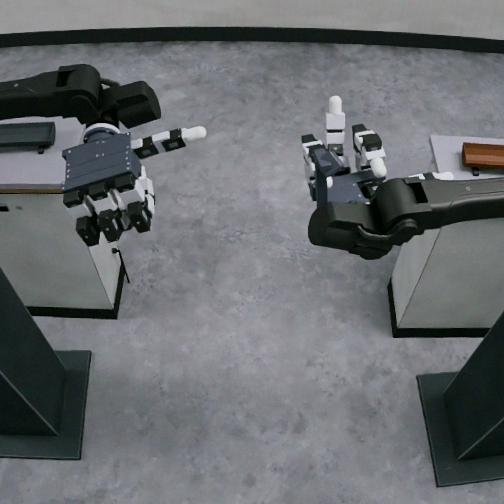

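Request:
move --arm3 '{"target": [0.809, -0.012, 1.0, -0.065, -0.0955, 0.7547, 0.6462], "speed": 0.2}' --arm2 '{"joints": {"joint2_rad": 1.97, "joint3_rad": 2.3, "joint4_rad": -1.63, "joint6_rad": -1.8}, "min_time_s": 2}' --cameras '["arm3_cam_wrist", "cam_gap_2"]'

Scene clock: 884.03 s.
Joint torques (N m): arm1=[1.96 -8.59 8.24 -0.43 1.24 0.03] | arm2=[2.32 -15.38 10.95 -0.08 1.05 -0.08] | arm3=[2.14 -23.53 12.51 0.64 1.05 -0.05]
Heat: arm1: hottest joint2_rad 40 °C; arm2: hottest joint3_rad 37 °C; arm3: hottest joint3_rad 32 °C.
move: arm2 done; arm3 off_target
Joint velocities: within noise
arm1: as last shown
arm2.joint_positions: joint1_rad=-1.492 joint2_rad=+1.959 joint3_rad=+2.242 joint4_rad=-1.623 joint5_rad=+1.497 joint6_rad=-1.791 hand_index_mcp=-0.341 hand_index_abd=+0.001 hand_index_pip=-0.882 hand_index_dip=+0.408 hand_middle_mcp=-0.079 hand_middle_abd=+0.008 hand_middle_pip=-0.691 hand_middle_dip=+0.053 hand_ring_mcp=-0.341 hand_ring_abd=+0.001 hand_ring_pip=-0.881 hand_ring_dip=+0.409 hand_thumb_cmc=+0.707 hand_thumb_axl=+0.677 hand_thumb_mcp=+0.226 hand_thumb_ipl=+0.168 hand_current_limit=+0.400 hand_speed=-0.850
arm2.joint_status: all done
arm2.hand_state: goal,goal,goal,goal,blocked,goal,blocked,goal,goal,goal,goal,goal,goal,goal,goal,goal
arm2.index_mcp_current_ma: 3
arm2.index_abd_current_ma: 3
arm2.index_pip_current_ma: 0
arm2.index_dip_current_ma: 10
arm2.middle_mcp_current_ma: 385
arm2.middle_abd_current_ma: 30
arm2.middle_pip_current_ma: 329
arm2.middle_dip_current_ma: 42
arm2.ring_mcp_current_ma: 4
arm2.ring_abd_current_ma: 3
arm2.ring_pip_current_ma: 3
arm2.ring_dip_current_ma: 11
arm2.thumb_cmc_current_ma: -33
arm2.thumb_axl_current_ma: -4
arm2.thumb_mcp_current_ma: 0
arm2.thumb_ipl_current_ma: -2
arm2.hand_goal_index_mcp: -0.342
arm2.hand_goal_index_abd: 0.000
arm2.hand_goal_index_pip: -0.882
arm2.hand_goal_index_dip: 0.406
arm2.hand_goal_middle_mcp: -0.160
arm2.hand_goal_middle_abd: 0.000
arm2.hand_goal_middle_pip: -0.760
arm2.hand_goal_middle_dip: 0.044
arm2.hand_goal_ring_mcp: -0.342
arm2.hand_goal_ring_abd: 0.000
arm2.hand_goal_ring_pip: -0.882
arm2.hand_goal_ring_dip: 0.406
arm2.hand_goal_thumb_cmc: 0.714
arm2.hand_goal_thumb_axl: 0.678
arm2.hand_goal_thumb_mcp: 0.226
arm2.hand_goal_thumb_ipl: 0.168
arm2.hand: x=+0.6447 y=-0.1070 z=+1.2173 quat_wxyz=(+0.048, -0.055, +0.730, -0.680) (m; scene frame)
arm2.hand_target: x=+0.6495 y=-0.1023 z=+1.2342 quat_wxyz=(+0.062, -0.046, +0.729, -0.680) (m; scene frame)
arm2.hand_status: not commanded
arm3.joint_positions: joint1_rad=+1.649 joint2_rad=+2.491 joint3_rad=+2.171 joint4_rad=-0.867 joint5_rad=+1.400 joint6_rad=+1.131 hand_index_mcp=-0.339 hand_index_abd=+0.003 hand_index_pip=-0.882 hand_index_dip=+0.409 hand_middle_mcp=+0.422 hand_middle_abd=+0.200 hand_middle_pip=-0.075 hand_middle_dip=+0.696 hand_ring_mcp=-0.339 hand_ring_abd=+0.001 hand_ring_pip=-0.882 hand_ring_dip=+0.409 hand_thumb_cmc=+0.721 hand_thumb_axl=+0.677 hand_thumb_mcp=+0.224 hand_thumb_ipl=+0.168 hand_current_limit=+0.400 hand_speed=-0.600
arm3.joint_status: not commanded
arm3.hand_state: goal,goal,goal,goal,goal,goal,goal,goal,goal,goal,goal,goal,goal,goal,goal,goal
arm3.index_mcp_current_ma: 1
arm3.index_abd_current_ma: 1
arm3.index_pip_current_ma: 0
arm3.index_dip_current_ma: 1
arm3.middle_mcp_current_ma: 6
arm3.middle_abd_current_ma: 0
arm3.middle_pip_current_ma: 2
arm3.middle_dip_current_ma: 0
arm3.ring_mcp_current_ma: 1
arm3.ring_abd_current_ma: 0
arm3.ring_pip_current_ma: 0
arm3.ring_dip_current_ma: 1
arm3.thumb_cmc_current_ma: 3
arm3.thumb_axl_current_ma: 0
arm3.thumb_mcp_current_ma: -1
arm3.thumb_ipl_current_ma: 0
arm3.hand_goal_index_mcp: -0.342
arm3.hand_goal_index_abd: 0.000
arm3.hand_goal_index_pip: -0.882
arm3.hand_goal_index_dip: 0.406
arm3.hand_goal_middle_mcp: 0.412
arm3.hand_goal_middle_abd: 0.200
arm3.hand_goal_middle_pip: -0.080
arm3.hand_goal_middle_dip: 0.696
arm3.hand_goal_ring_mcp: -0.342
arm3.hand_goal_ring_abd: 0.000
arm3.hand_goal_ring_pip: -0.882
arm3.hand_goal_ring_dip: 0.406
arm3.hand_goal_thumb_cmc: 0.714
arm3.hand_goal_thumb_axl: 0.678
arm3.hand_goal_thumb_mcp: 0.226
arm3.hand_goal_thumb_ipl: 0.168
arm3.hand: x=+0.8172 y=-0.0021 z=+1.0005 quat_wxyz=(-0.055, -0.102, +0.754, +0.647) (m; scene frame)
arm3.hand_target: x=+0.8101 y=-0.0121 z=+0.9999 quat_wxyz=(-0.067, -0.098, +0.753, +0.647) (m; scene frame)
arm3.hand_status: off_target (0.013 m and 1.4 deg from the pose sent, 0.320 m and 3.2 deg at the start)
pictures: arm3_cam_wrist, cam_gap_2
camera_calibration:
arm3_cam_wrist: T_world_to_cam=[[0.72312, 0.259898, 0.639962, -1.19817], [0.595024, -0.704909, -0.386069, -0.150368], [0.350776, 0.659967, -0.664379, 0.503615], [0, 0, 0, 1]] pos_world=[0.779235, -0.126964, 1.04332]

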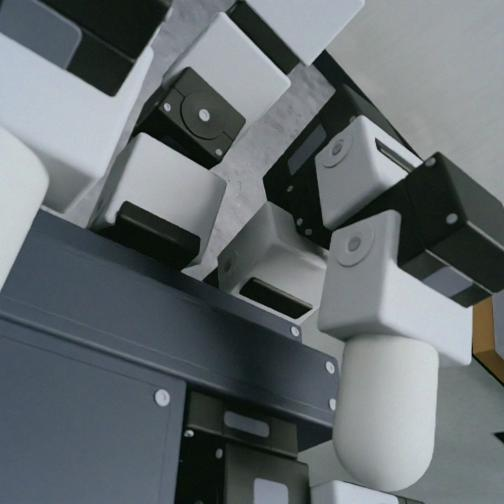

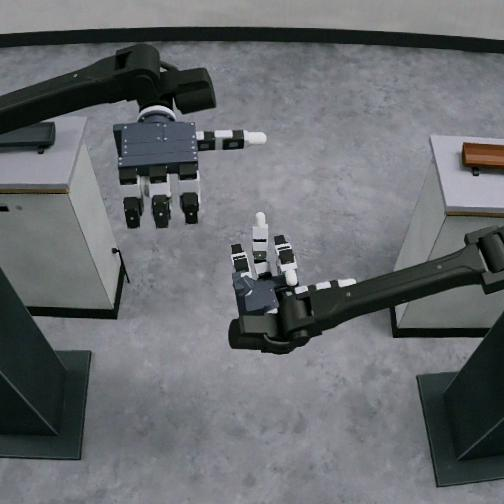

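Request:
move --arm3 '{"target": [0.808, -0.013, 1.0, -0.0233, -0.0651, 0.7581, 0.6489], "speed": 0.1}' --arm2 '{"target": [0.828, -0.061, 1.14, 0.0461, -0.0461, 0.705, -0.705], "speed": 0.12}' --cameras '["arm3_cam_wrist", "arm2_cam_wrist", "cam_gap_2"]'

Scene clock: 915.70 s.
Joint torques (N m): arm1=[1.96 -8.53 8.24 -0.43 1.25 0.03] | arm2=[2.67 -21.95 11.19 1.35 0.76 -0.02] | arm3=[2.14 -24.12 12.3 -0.21 0.93 0.01]
Heat: arm1: hottest joint2_rad 38 °C; arm2: hottest joint3_rad 39 °C; arm3: hottest joint3_rad 32 °C.
move: arm2 off_target; arm3 done
Joint velocities: within noise
arm1: as last shown
arm2.joint_positions: joint1_rad=-1.468 joint2_rad=+2.514 joint3_rad=+2.871 joint4_rad=-1.223 joint5_rad=+1.532 joint6_rad=-2.078 hand_index_mcp=-0.341 hand_index_abd=+0.001 hand_index_pip=-0.882 hand_index_dip=+0.408 hand_middle_mcp=-0.079 hand_middle_abd=+0.008 hand_middle_pip=-0.691 hand_middle_dip=+0.053 hand_ring_mcp=-0.341 hand_ring_abd=+0.001 hand_ring_pip=-0.881 hand_ring_dip=+0.409 hand_thumb_cmc=+0.707 hand_thumb_axl=+0.677 hand_thumb_mcp=+0.226 hand_thumb_ipl=+0.168 hand_current_limit=+0.400 hand_speed=-0.850
arm2.joint_status: not commanded
arm2.hand_state: goal,goal,goal,goal,blocked,goal,blocked,goal,goal,goal,goal,goal,goal,goal,goal,goal
arm2.index_mcp_current_ma: 3
arm2.index_abd_current_ma: 3
arm2.index_pip_current_ma: 0
arm2.index_dip_current_ma: 10
arm2.middle_mcp_current_ma: 385
arm2.middle_abd_current_ma: 30
arm2.middle_pip_current_ma: 329
arm2.middle_dip_current_ma: 42
arm2.ring_mcp_current_ma: 4
arm2.ring_abd_current_ma: 3
arm2.ring_pip_current_ma: 3
arm2.ring_dip_current_ma: 11
arm2.thumb_cmc_current_ma: -34
arm2.thumb_axl_current_ma: -4
arm2.thumb_mcp_current_ma: 0
arm2.thumb_ipl_current_ma: -2
arm2.hand_goal_index_mcp: -0.342
arm2.hand_goal_index_abd: 0.000
arm2.hand_goal_index_pip: -0.882
arm2.hand_goal_index_dip: 0.406
arm2.hand_goal_middle_mcp: -0.160
arm2.hand_goal_middle_abd: 0.000
arm2.hand_goal_middle_pip: -0.760
arm2.hand_goal_middle_dip: 0.044
arm2.hand_goal_ring_mcp: -0.342
arm2.hand_goal_ring_abd: 0.000
arm2.hand_goal_ring_pip: -0.882
arm2.hand_goal_ring_dip: 0.406
arm2.hand_goal_thumb_cmc: 0.714
arm2.hand_goal_thumb_axl: 0.678
arm2.hand_goal_thumb_mcp: 0.226
arm2.hand_goal_thumb_ipl: 0.168
arm2.hand: x=+0.8224 y=-0.0680 z=+1.1129 quat_wxyz=(+0.125, +0.002, +0.717, -0.685) (m; scene frame)
arm2.hand_target: x=+0.8242 y=-0.0609 z=+1.1389 quat_wxyz=(+0.150, +0.021, +0.716, -0.681) (m; scene frame)
arm2.hand_status: off_target (0.029 m and 10.9 deg from the pose sent, 0.204 m and 4.2 deg at the start; a joint's target at an end of its range on 72 of 107 steps)
arm3.joint_positions: joint1_rad=+1.649 joint2_rad=+2.778 joint3_rad=+2.753 joint4_rad=-1.649 joint5_rad=+1.415 joint6_rad=+1.602 hand_index_mcp=-0.339 hand_index_abd=+0.003 hand_index_pip=-0.882 hand_index_dip=+0.409 hand_middle_mcp=+0.422 hand_middle_abd=+0.200 hand_middle_pip=-0.075 hand_middle_dip=+0.696 hand_ring_mcp=-0.339 hand_ring_abd=+0.001 hand_ring_pip=-0.882 hand_ring_dip=+0.409 hand_thumb_cmc=+0.721 hand_thumb_axl=+0.677 hand_thumb_mcp=+0.224 hand_thumb_ipl=+0.168 hand_current_limit=+0.400 hand_speed=-0.600
arm3.joint_status: not commanded
arm3.hand_state: goal,goal,goal,goal,goal,goal,goal,goal,goal,goal,goal,goal,goal,goal,goal,goal
arm3.index_mcp_current_ma: 1
arm3.index_abd_current_ma: 1
arm3.index_pip_current_ma: 0
arm3.index_dip_current_ma: 1
arm3.middle_mcp_current_ma: 6
arm3.middle_abd_current_ma: 0
arm3.middle_pip_current_ma: 2
arm3.middle_dip_current_ma: 0
arm3.ring_mcp_current_ma: 1
arm3.ring_abd_current_ma: 0
arm3.ring_pip_current_ma: 0
arm3.ring_dip_current_ma: 1
arm3.thumb_cmc_current_ma: 3
arm3.thumb_axl_current_ma: 0
arm3.thumb_mcp_current_ma: -1
arm3.thumb_ipl_current_ma: 0
arm3.hand_goal_index_mcp: -0.342
arm3.hand_goal_index_abd: 0.000
arm3.hand_goal_index_pip: -0.882
arm3.hand_goal_index_dip: 0.406
arm3.hand_goal_middle_mcp: 0.412
arm3.hand_goal_middle_abd: 0.200
arm3.hand_goal_middle_pip: -0.080
arm3.hand_goal_middle_dip: 0.696
arm3.hand_goal_ring_mcp: -0.342
arm3.hand_goal_ring_abd: 0.000
arm3.hand_goal_ring_pip: -0.882
arm3.hand_goal_ring_dip: 0.406
arm3.hand_goal_thumb_cmc: 0.714
arm3.hand_goal_thumb_axl: 0.678
arm3.hand_goal_thumb_mcp: 0.226
arm3.hand_goal_thumb_ipl: 0.168
arm3.hand: x=+0.8110 y=-0.0043 z=+1.0033 quat_wxyz=(-0.022, -0.080, +0.755, +0.650) (m; scene frame)
arm3.hand_target: x=+0.8090 y=-0.0129 z=+1.0000 quat_wxyz=(-0.033, -0.076, +0.757, +0.648) (m; scene frame)
arm3.hand_status: done (0.010 m and 1.7 deg from the pose sent, 0.014 m and 5.6 deg at the start)
pictures: arm2_cam_wrist, arm3_cam_wrist, cam_gap_2
camera_calibration:
arm2_cam_wrist: T_world_to_cam=[[0.880354, 0.169256, -0.44309, -0.185749], [0.176604, 0.750029, 0.637391, -0.85363], [0.440213, -0.639381, 0.6304, -0.978493], [0, 0, 0, 1]] pos_world=[0.745024, 0.0460569, 1.07863]
arm3_cam_wrist: T_world_to_cam=[[0.727559, 0.19954, 0.656385, -1.21522], [0.546934, -0.746284, -0.379371, -0.115002], [0.41415, 0.635015, -0.652101, 0.445321], [0, 0, 0, 1]] pos_world=[0.762612, -0.126125, 1.04442]

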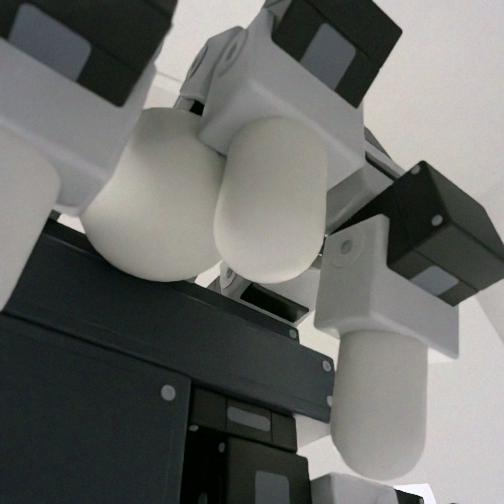

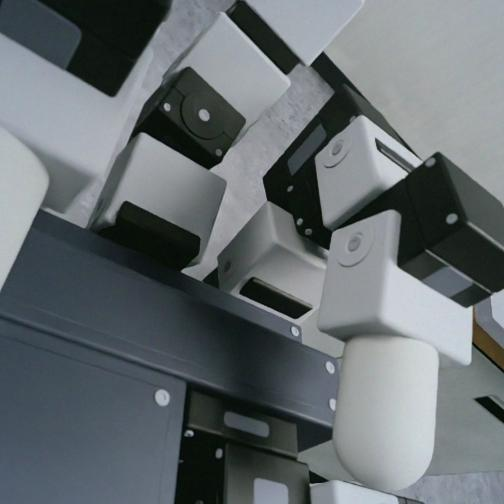

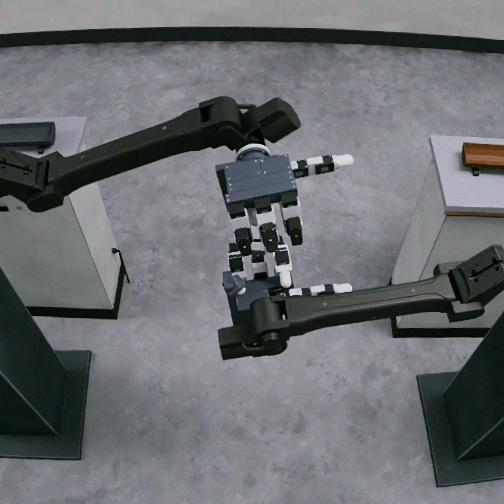

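Request:
move --arm2 '{"target": [0.831, -0.055, 1.065, 0.0612, -0.0612, 0.702, -0.702], "speed": 0.08}' --cameras '["arm3_cam_wrist", "arm2_cam_wrist", "cam_gap_2"]'

Request:
zoom_image --camera "cam_gap_2" --region '[190, 120, 350, 330]'

Scene clock: 926.83 s.
Joint torques (N m): arm1=[2.02 -8.59 8.25 -0.44 1.25 0.03] | arm2=[2.9 -21.77 11.21 0.51 0.99 -0.03] | arm3=[2.2 -24.06 12.29 -0.12 0.93 0]
Heat: arm1: hottest joint2_rad 38 °C; arm2: hottest joint3_rad 39 °C; arm3: hottest joint3_rad 33 °C.
move: arm2 off_target
Joint velocities: within noise
arm1, arm3: as last shown
arm2.joint_positions: joint1_rad=-1.466 joint2_rad=+2.595 joint3_rad=+2.871 joint4_rad=-1.253 joint5_rad=+1.545 joint6_rad=-2.078 hand_index_mcp=-0.341 hand_index_abd=+0.001 hand_index_pip=-0.882 hand_index_dip=+0.408 hand_middle_mcp=-0.079 hand_middle_abd=+0.008 hand_middle_pip=-0.691 hand_middle_dip=+0.053 hand_ring_mcp=-0.341 hand_ring_abd=+0.001 hand_ring_pip=-0.881 hand_ring_dip=+0.409 hand_thumb_cmc=+0.707 hand_thumb_axl=+0.677 hand_thumb_mcp=+0.226 hand_thumb_ipl=+0.168 hand_current_limit=+0.400 hand_speed=-0.850
arm2.joint_status: not commanded
arm2.hand_state: goal,goal,goal,goal,blocked,goal,blocked,goal,goal,goal,goal,goal,goal,goal,goal,goal
arm2.index_mcp_current_ma: 3
arm2.index_abd_current_ma: 3
arm2.index_pip_current_ma: 0
arm2.index_dip_current_ma: 10
arm2.middle_mcp_current_ma: 385
arm2.middle_abd_current_ma: 30
arm2.middle_pip_current_ma: 329
arm2.middle_dip_current_ma: 42
arm2.ring_mcp_current_ma: 4
arm2.ring_abd_current_ma: 3
arm2.ring_pip_current_ma: 3
arm2.ring_dip_current_ma: 11
arm2.thumb_cmc_current_ma: -34
arm2.thumb_axl_current_ma: -4
arm2.thumb_mcp_current_ma: 0
arm2.thumb_ipl_current_ma: -2
arm2.hand_goal_index_mcp: -0.342
arm2.hand_goal_index_abd: 0.000
arm2.hand_goal_index_pip: -0.882
arm2.hand_goal_index_dip: 0.406
arm2.hand_goal_middle_mcp: -0.160
arm2.hand_goal_middle_abd: 0.000
arm2.hand_goal_middle_pip: -0.760
arm2.hand_goal_middle_dip: 0.044
arm2.hand_goal_ring_mcp: -0.342
arm2.hand_goal_ring_abd: 0.000
arm2.hand_goal_ring_pip: -0.882
arm2.hand_goal_ring_dip: 0.406
arm2.hand_goal_thumb_cmc: 0.714
arm2.hand_goal_thumb_axl: 0.678
arm2.hand_goal_thumb_mcp: 0.226
arm2.hand_goal_thumb_ipl: 0.168
arm2.hand: x=+0.8264 y=-0.0667 z=+1.0473 quat_wxyz=(+0.084, -0.035, +0.714, -0.695) (m; scene frame)
arm2.hand_target: x=+0.8283 y=-0.0552 z=+1.0645 quat_wxyz=(+0.101, -0.027, +0.713, -0.694) (m; scene frame)
arm2.hand_status: off_target (0.022 m and 4.3 deg from the pose sent, 0.050 m and 10.7 deg at the start; a joint's target at an end of its range on 64 of 66 steps)
arm3.joint_positions: joint1_rad=+1.649 joint2_rad=+2.779 joint3_rad=+2.755 joint4_rad=-1.650 joint5_rad=+1.415 joint6_rad=+1.603 hand_index_mcp=-0.339 hand_index_abd=+0.003 hand_index_pip=-0.882 hand_index_dip=+0.409 hand_middle_mcp=+0.422 hand_middle_abd=+0.200 hand_middle_pip=-0.075 hand_middle_dip=+0.696 hand_ring_mcp=-0.339 hand_ring_abd=+0.001 hand_ring_pip=-0.882 hand_ring_dip=+0.409 hand_thumb_cmc=+0.721 hand_thumb_axl=+0.677 hand_thumb_mcp=+0.224 hand_thumb_ipl=+0.168 hand_current_limit=+0.400 hand_speed=-0.600
arm3.hand: x=+0.8110 y=-0.0043 z=+1.0032 quat_wxyz=(-0.022, -0.080, +0.755, +0.650) (m; scene frame)
arm3.hand_target: x=+0.8090 y=-0.0129 z=+0.9999 quat_wxyz=(-0.033, -0.076, +0.757, +0.648) (m; scene frame)
pictures: arm2_cam_wrist, arm3_cam_wrist, cam_gap_2
camera_calibration:
arm2_cam_wrist: T_world_to_cam=[[0.827809, 0.151108, -0.540276, -0.0745937], [0.247573, 0.7658, 0.593513, -0.825171], [0.503428, -0.625073, 0.596526, -0.953917], [0, 0, 0, 1]] pos_world=[0.746268, 0.0469197, 1.01848]
arm3_cam_wrist: T_world_to_cam=[[0.727853, 0.199403, 0.656101, -1.21517], [0.546623, -0.746421, -0.37955, -0.114688], [0.414044, 0.634897, -0.652283, 0.44547], [0, 0, 0, 1]] pos_world=[0.762713, -0.126125, 1.04432]

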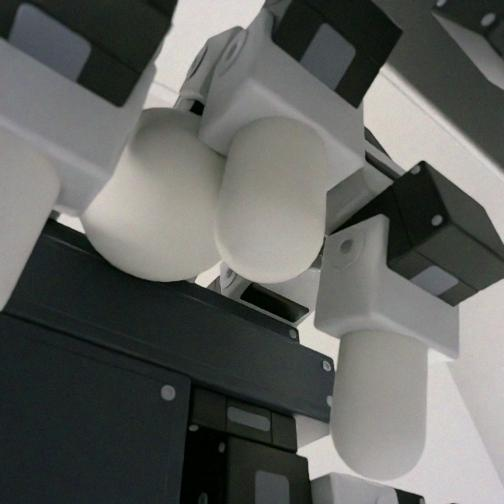

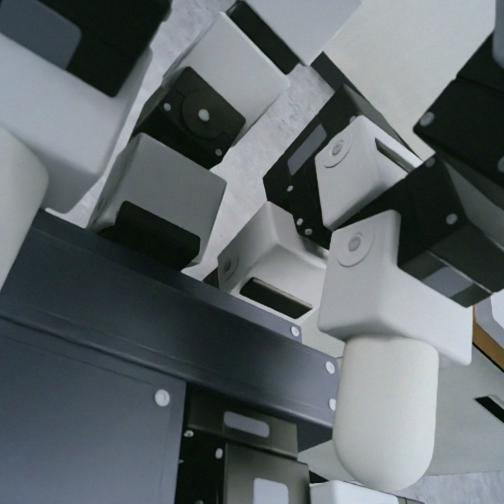

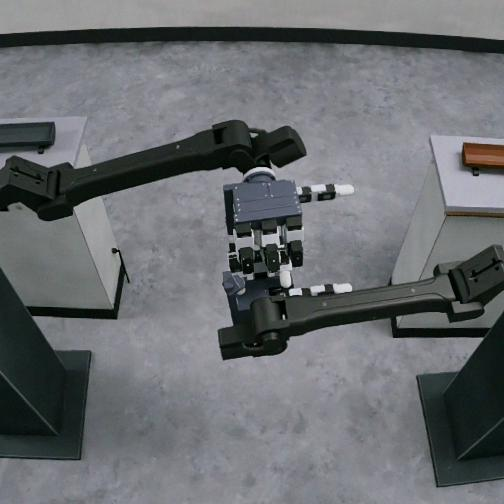

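Scaled by 2.400.

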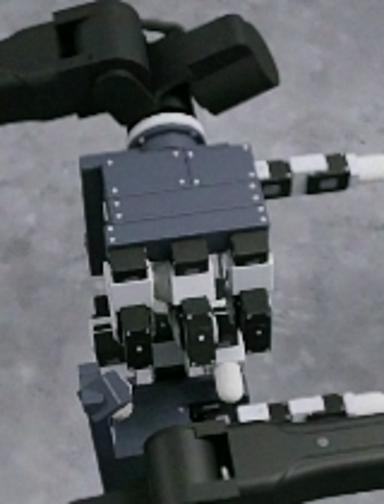

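Request:
move --arm2 '{"target": [0.838, -0.053, 1.046, 0.0612, -0.0612, 0.702, -0.702], "speed": 0.06}' --cameras '["arm3_cam_wrist", "cam_gap_2", "cam_row"]'

Request:
zoom_image --camera "cam_gap_2" --region '[210, 200, 320, 330]'

Request:
zoom_image --camera "cam_row" --region '[300, 170, 420, 290]'

Scene clock: 945.33 s.
Joint torques (N m): arm1=[2.02 -8.59 8.24 -0.43 1.25 0.03] | arm2=[3.08 -21.71 11.23 1.25 0.91 -0.01] | arm3=[2.08 -24.12 12.3 -0.14 0.95 -0.02]
Heat: arm1: hottest joint2_rad 37 °C; arm2: hottest joint3_rad 40 °C; arm3: hottest joint3_rad 33 °C.
move: arm2 off_target
Joint velocities: within noise
arm1, arm3: as last shown
arm2.joint_positions: joint1_rad=-1.465 joint2_rad=+2.617 joint3_rad=+2.871 joint4_rad=-1.246 joint5_rad=+1.547 joint6_rad=-2.080 hand_index_mcp=-0.341 hand_index_abd=+0.001 hand_index_pip=-0.882 hand_index_dip=+0.408 hand_middle_mcp=-0.079 hand_middle_abd=+0.008 hand_middle_pip=-0.691 hand_middle_dip=+0.053 hand_ring_mcp=-0.341 hand_ring_abd=+0.001 hand_ring_pip=-0.881 hand_ring_dip=+0.409 hand_thumb_cmc=+0.707 hand_thumb_axl=+0.677 hand_thumb_mcp=+0.226 hand_thumb_ipl=+0.168 hand_current_limit=+0.400 hand_speed=-0.850
arm2.joint_status: not commanded
arm2.hand_state: goal,goal,goal,goal,blocked,goal,blocked,goal,goal,goal,goal,goal,goal,goal,goal,goal
arm2.index_mcp_current_ma: 3
arm2.index_abd_current_ma: 3
arm2.index_pip_current_ma: 0
arm2.index_dip_current_ma: 10
arm2.middle_mcp_current_ma: 385
arm2.middle_abd_current_ma: 30
arm2.middle_pip_current_ma: 329
arm2.middle_dip_current_ma: 42
arm2.ring_mcp_current_ma: 4
arm2.ring_abd_current_ma: 3
arm2.ring_pip_current_ma: 3
arm2.ring_dip_current_ma: 11
arm2.thumb_cmc_current_ma: -34
arm2.thumb_axl_current_ma: -4
arm2.thumb_mcp_current_ma: 0
arm2.thumb_ipl_current_ma: -2
arm2.hand_goal_index_mcp: -0.342
arm2.hand_goal_index_abd: 0.000
arm2.hand_goal_index_pip: -0.882
arm2.hand_goal_index_dip: 0.406
arm2.hand_goal_middle_mcp: -0.160
arm2.hand_goal_middle_abd: 0.000
arm2.hand_goal_middle_pip: -0.760
arm2.hand_goal_middle_dip: 0.044
arm2.hand_goal_ring_mcp: -0.342
arm2.hand_goal_ring_abd: 0.000
arm2.hand_goal_ring_pip: -0.882
arm2.hand_goal_ring_dip: 0.406
arm2.hand_goal_thumb_cmc: 0.714
arm2.hand_goal_thumb_axl: 0.678
arm2.hand_goal_thumb_mcp: 0.226
arm2.hand_goal_thumb_ipl: 0.168
arm2.hand: x=+0.8288 y=-0.0654 z=+1.0301 quat_wxyz=(+0.078, -0.041, +0.713, -0.696) (m; scene frame)
arm2.hand_target: x=+0.8347 y=-0.0531 z=+1.0456 quat_wxyz=(+0.102, -0.027, +0.713, -0.693) (m; scene frame)
arm2.hand_status: off_target (0.022 m and 3.3 deg from the pose sent, 0.018 m and 4.3 deg at the start; a joint's target at an end of its range on 42 of 42 steps)
arm3.joint_positions: joint1_rad=+1.649 joint2_rad=+2.780 joint3_rad=+2.755 joint4_rad=-1.650 joint5_rad=+1.414 joint6_rad=+1.606 hand_index_mcp=-0.340 hand_index_abd=+0.003 hand_index_pip=-0.883 hand_index_dip=+0.409 hand_middle_mcp=+0.422 hand_middle_abd=+0.200 hand_middle_pip=-0.075 hand_middle_dip=+0.696 hand_ring_mcp=-0.339 hand_ring_abd=+0.001 hand_ring_pip=-0.882 hand_ring_dip=+0.409 hand_thumb_cmc=+0.721 hand_thumb_axl=+0.677 hand_thumb_mcp=+0.224 hand_thumb_ipl=+0.168 hand_current_limit=+0.400 hand_speed=-0.600
arm3.hand: x=+0.8112 y=-0.0043 z=+1.0024 quat_wxyz=(-0.023, -0.079, +0.756, +0.650) (m; scene frame)
arm3.hand_target: x=+0.8090 y=-0.0129 z=+0.9998 quat_wxyz=(-0.033, -0.076, +0.757, +0.648) (m; scene frame)
pictures: arm3_cam_wrist, cam_gap_2, cam_row
camera_calibration:
arm3_cam_wrist: T_world_to_cam=[[0.729368, 0.199671, 0.654334, -1.21422], [0.545407, -0.747095, -0.379973, -0.113667], [0.41298, 0.634019, -0.65381, 0.447226], [0, 0, 0, 1]] pos_world=[0.762914, -0.126024, 1.04372]

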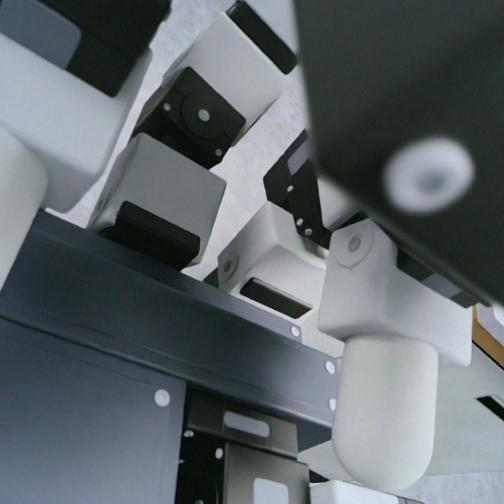

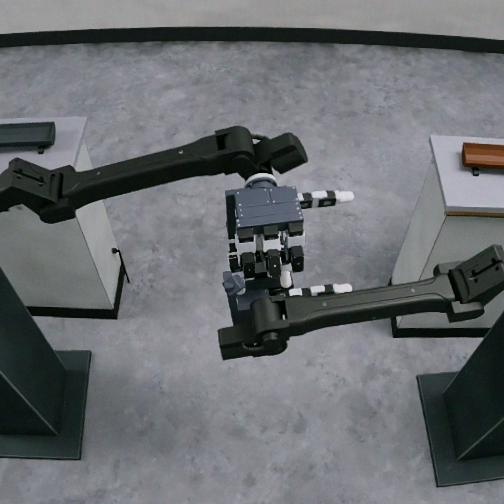

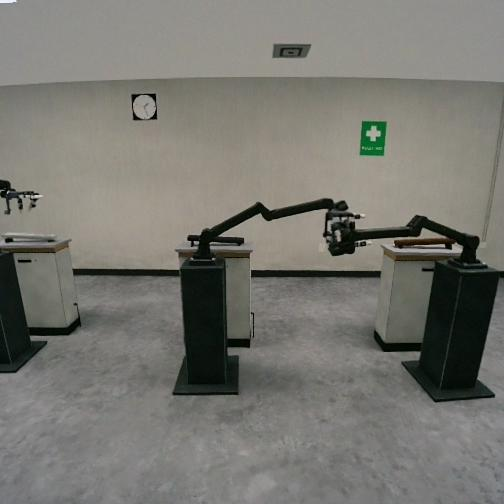

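Scaled by 3.877.

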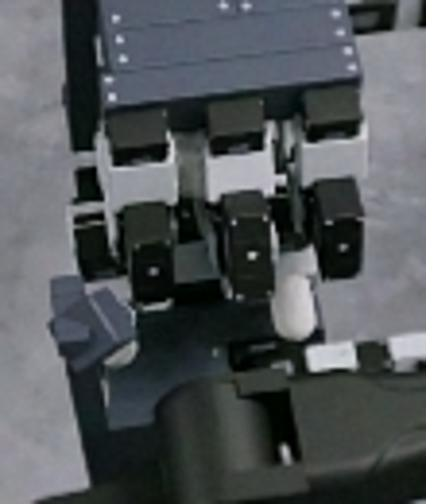

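Scaled by 4.200.

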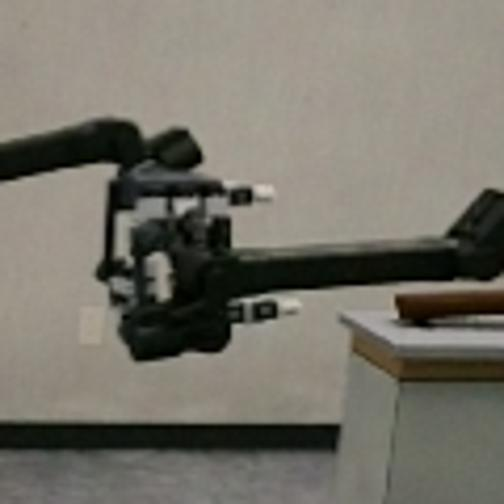

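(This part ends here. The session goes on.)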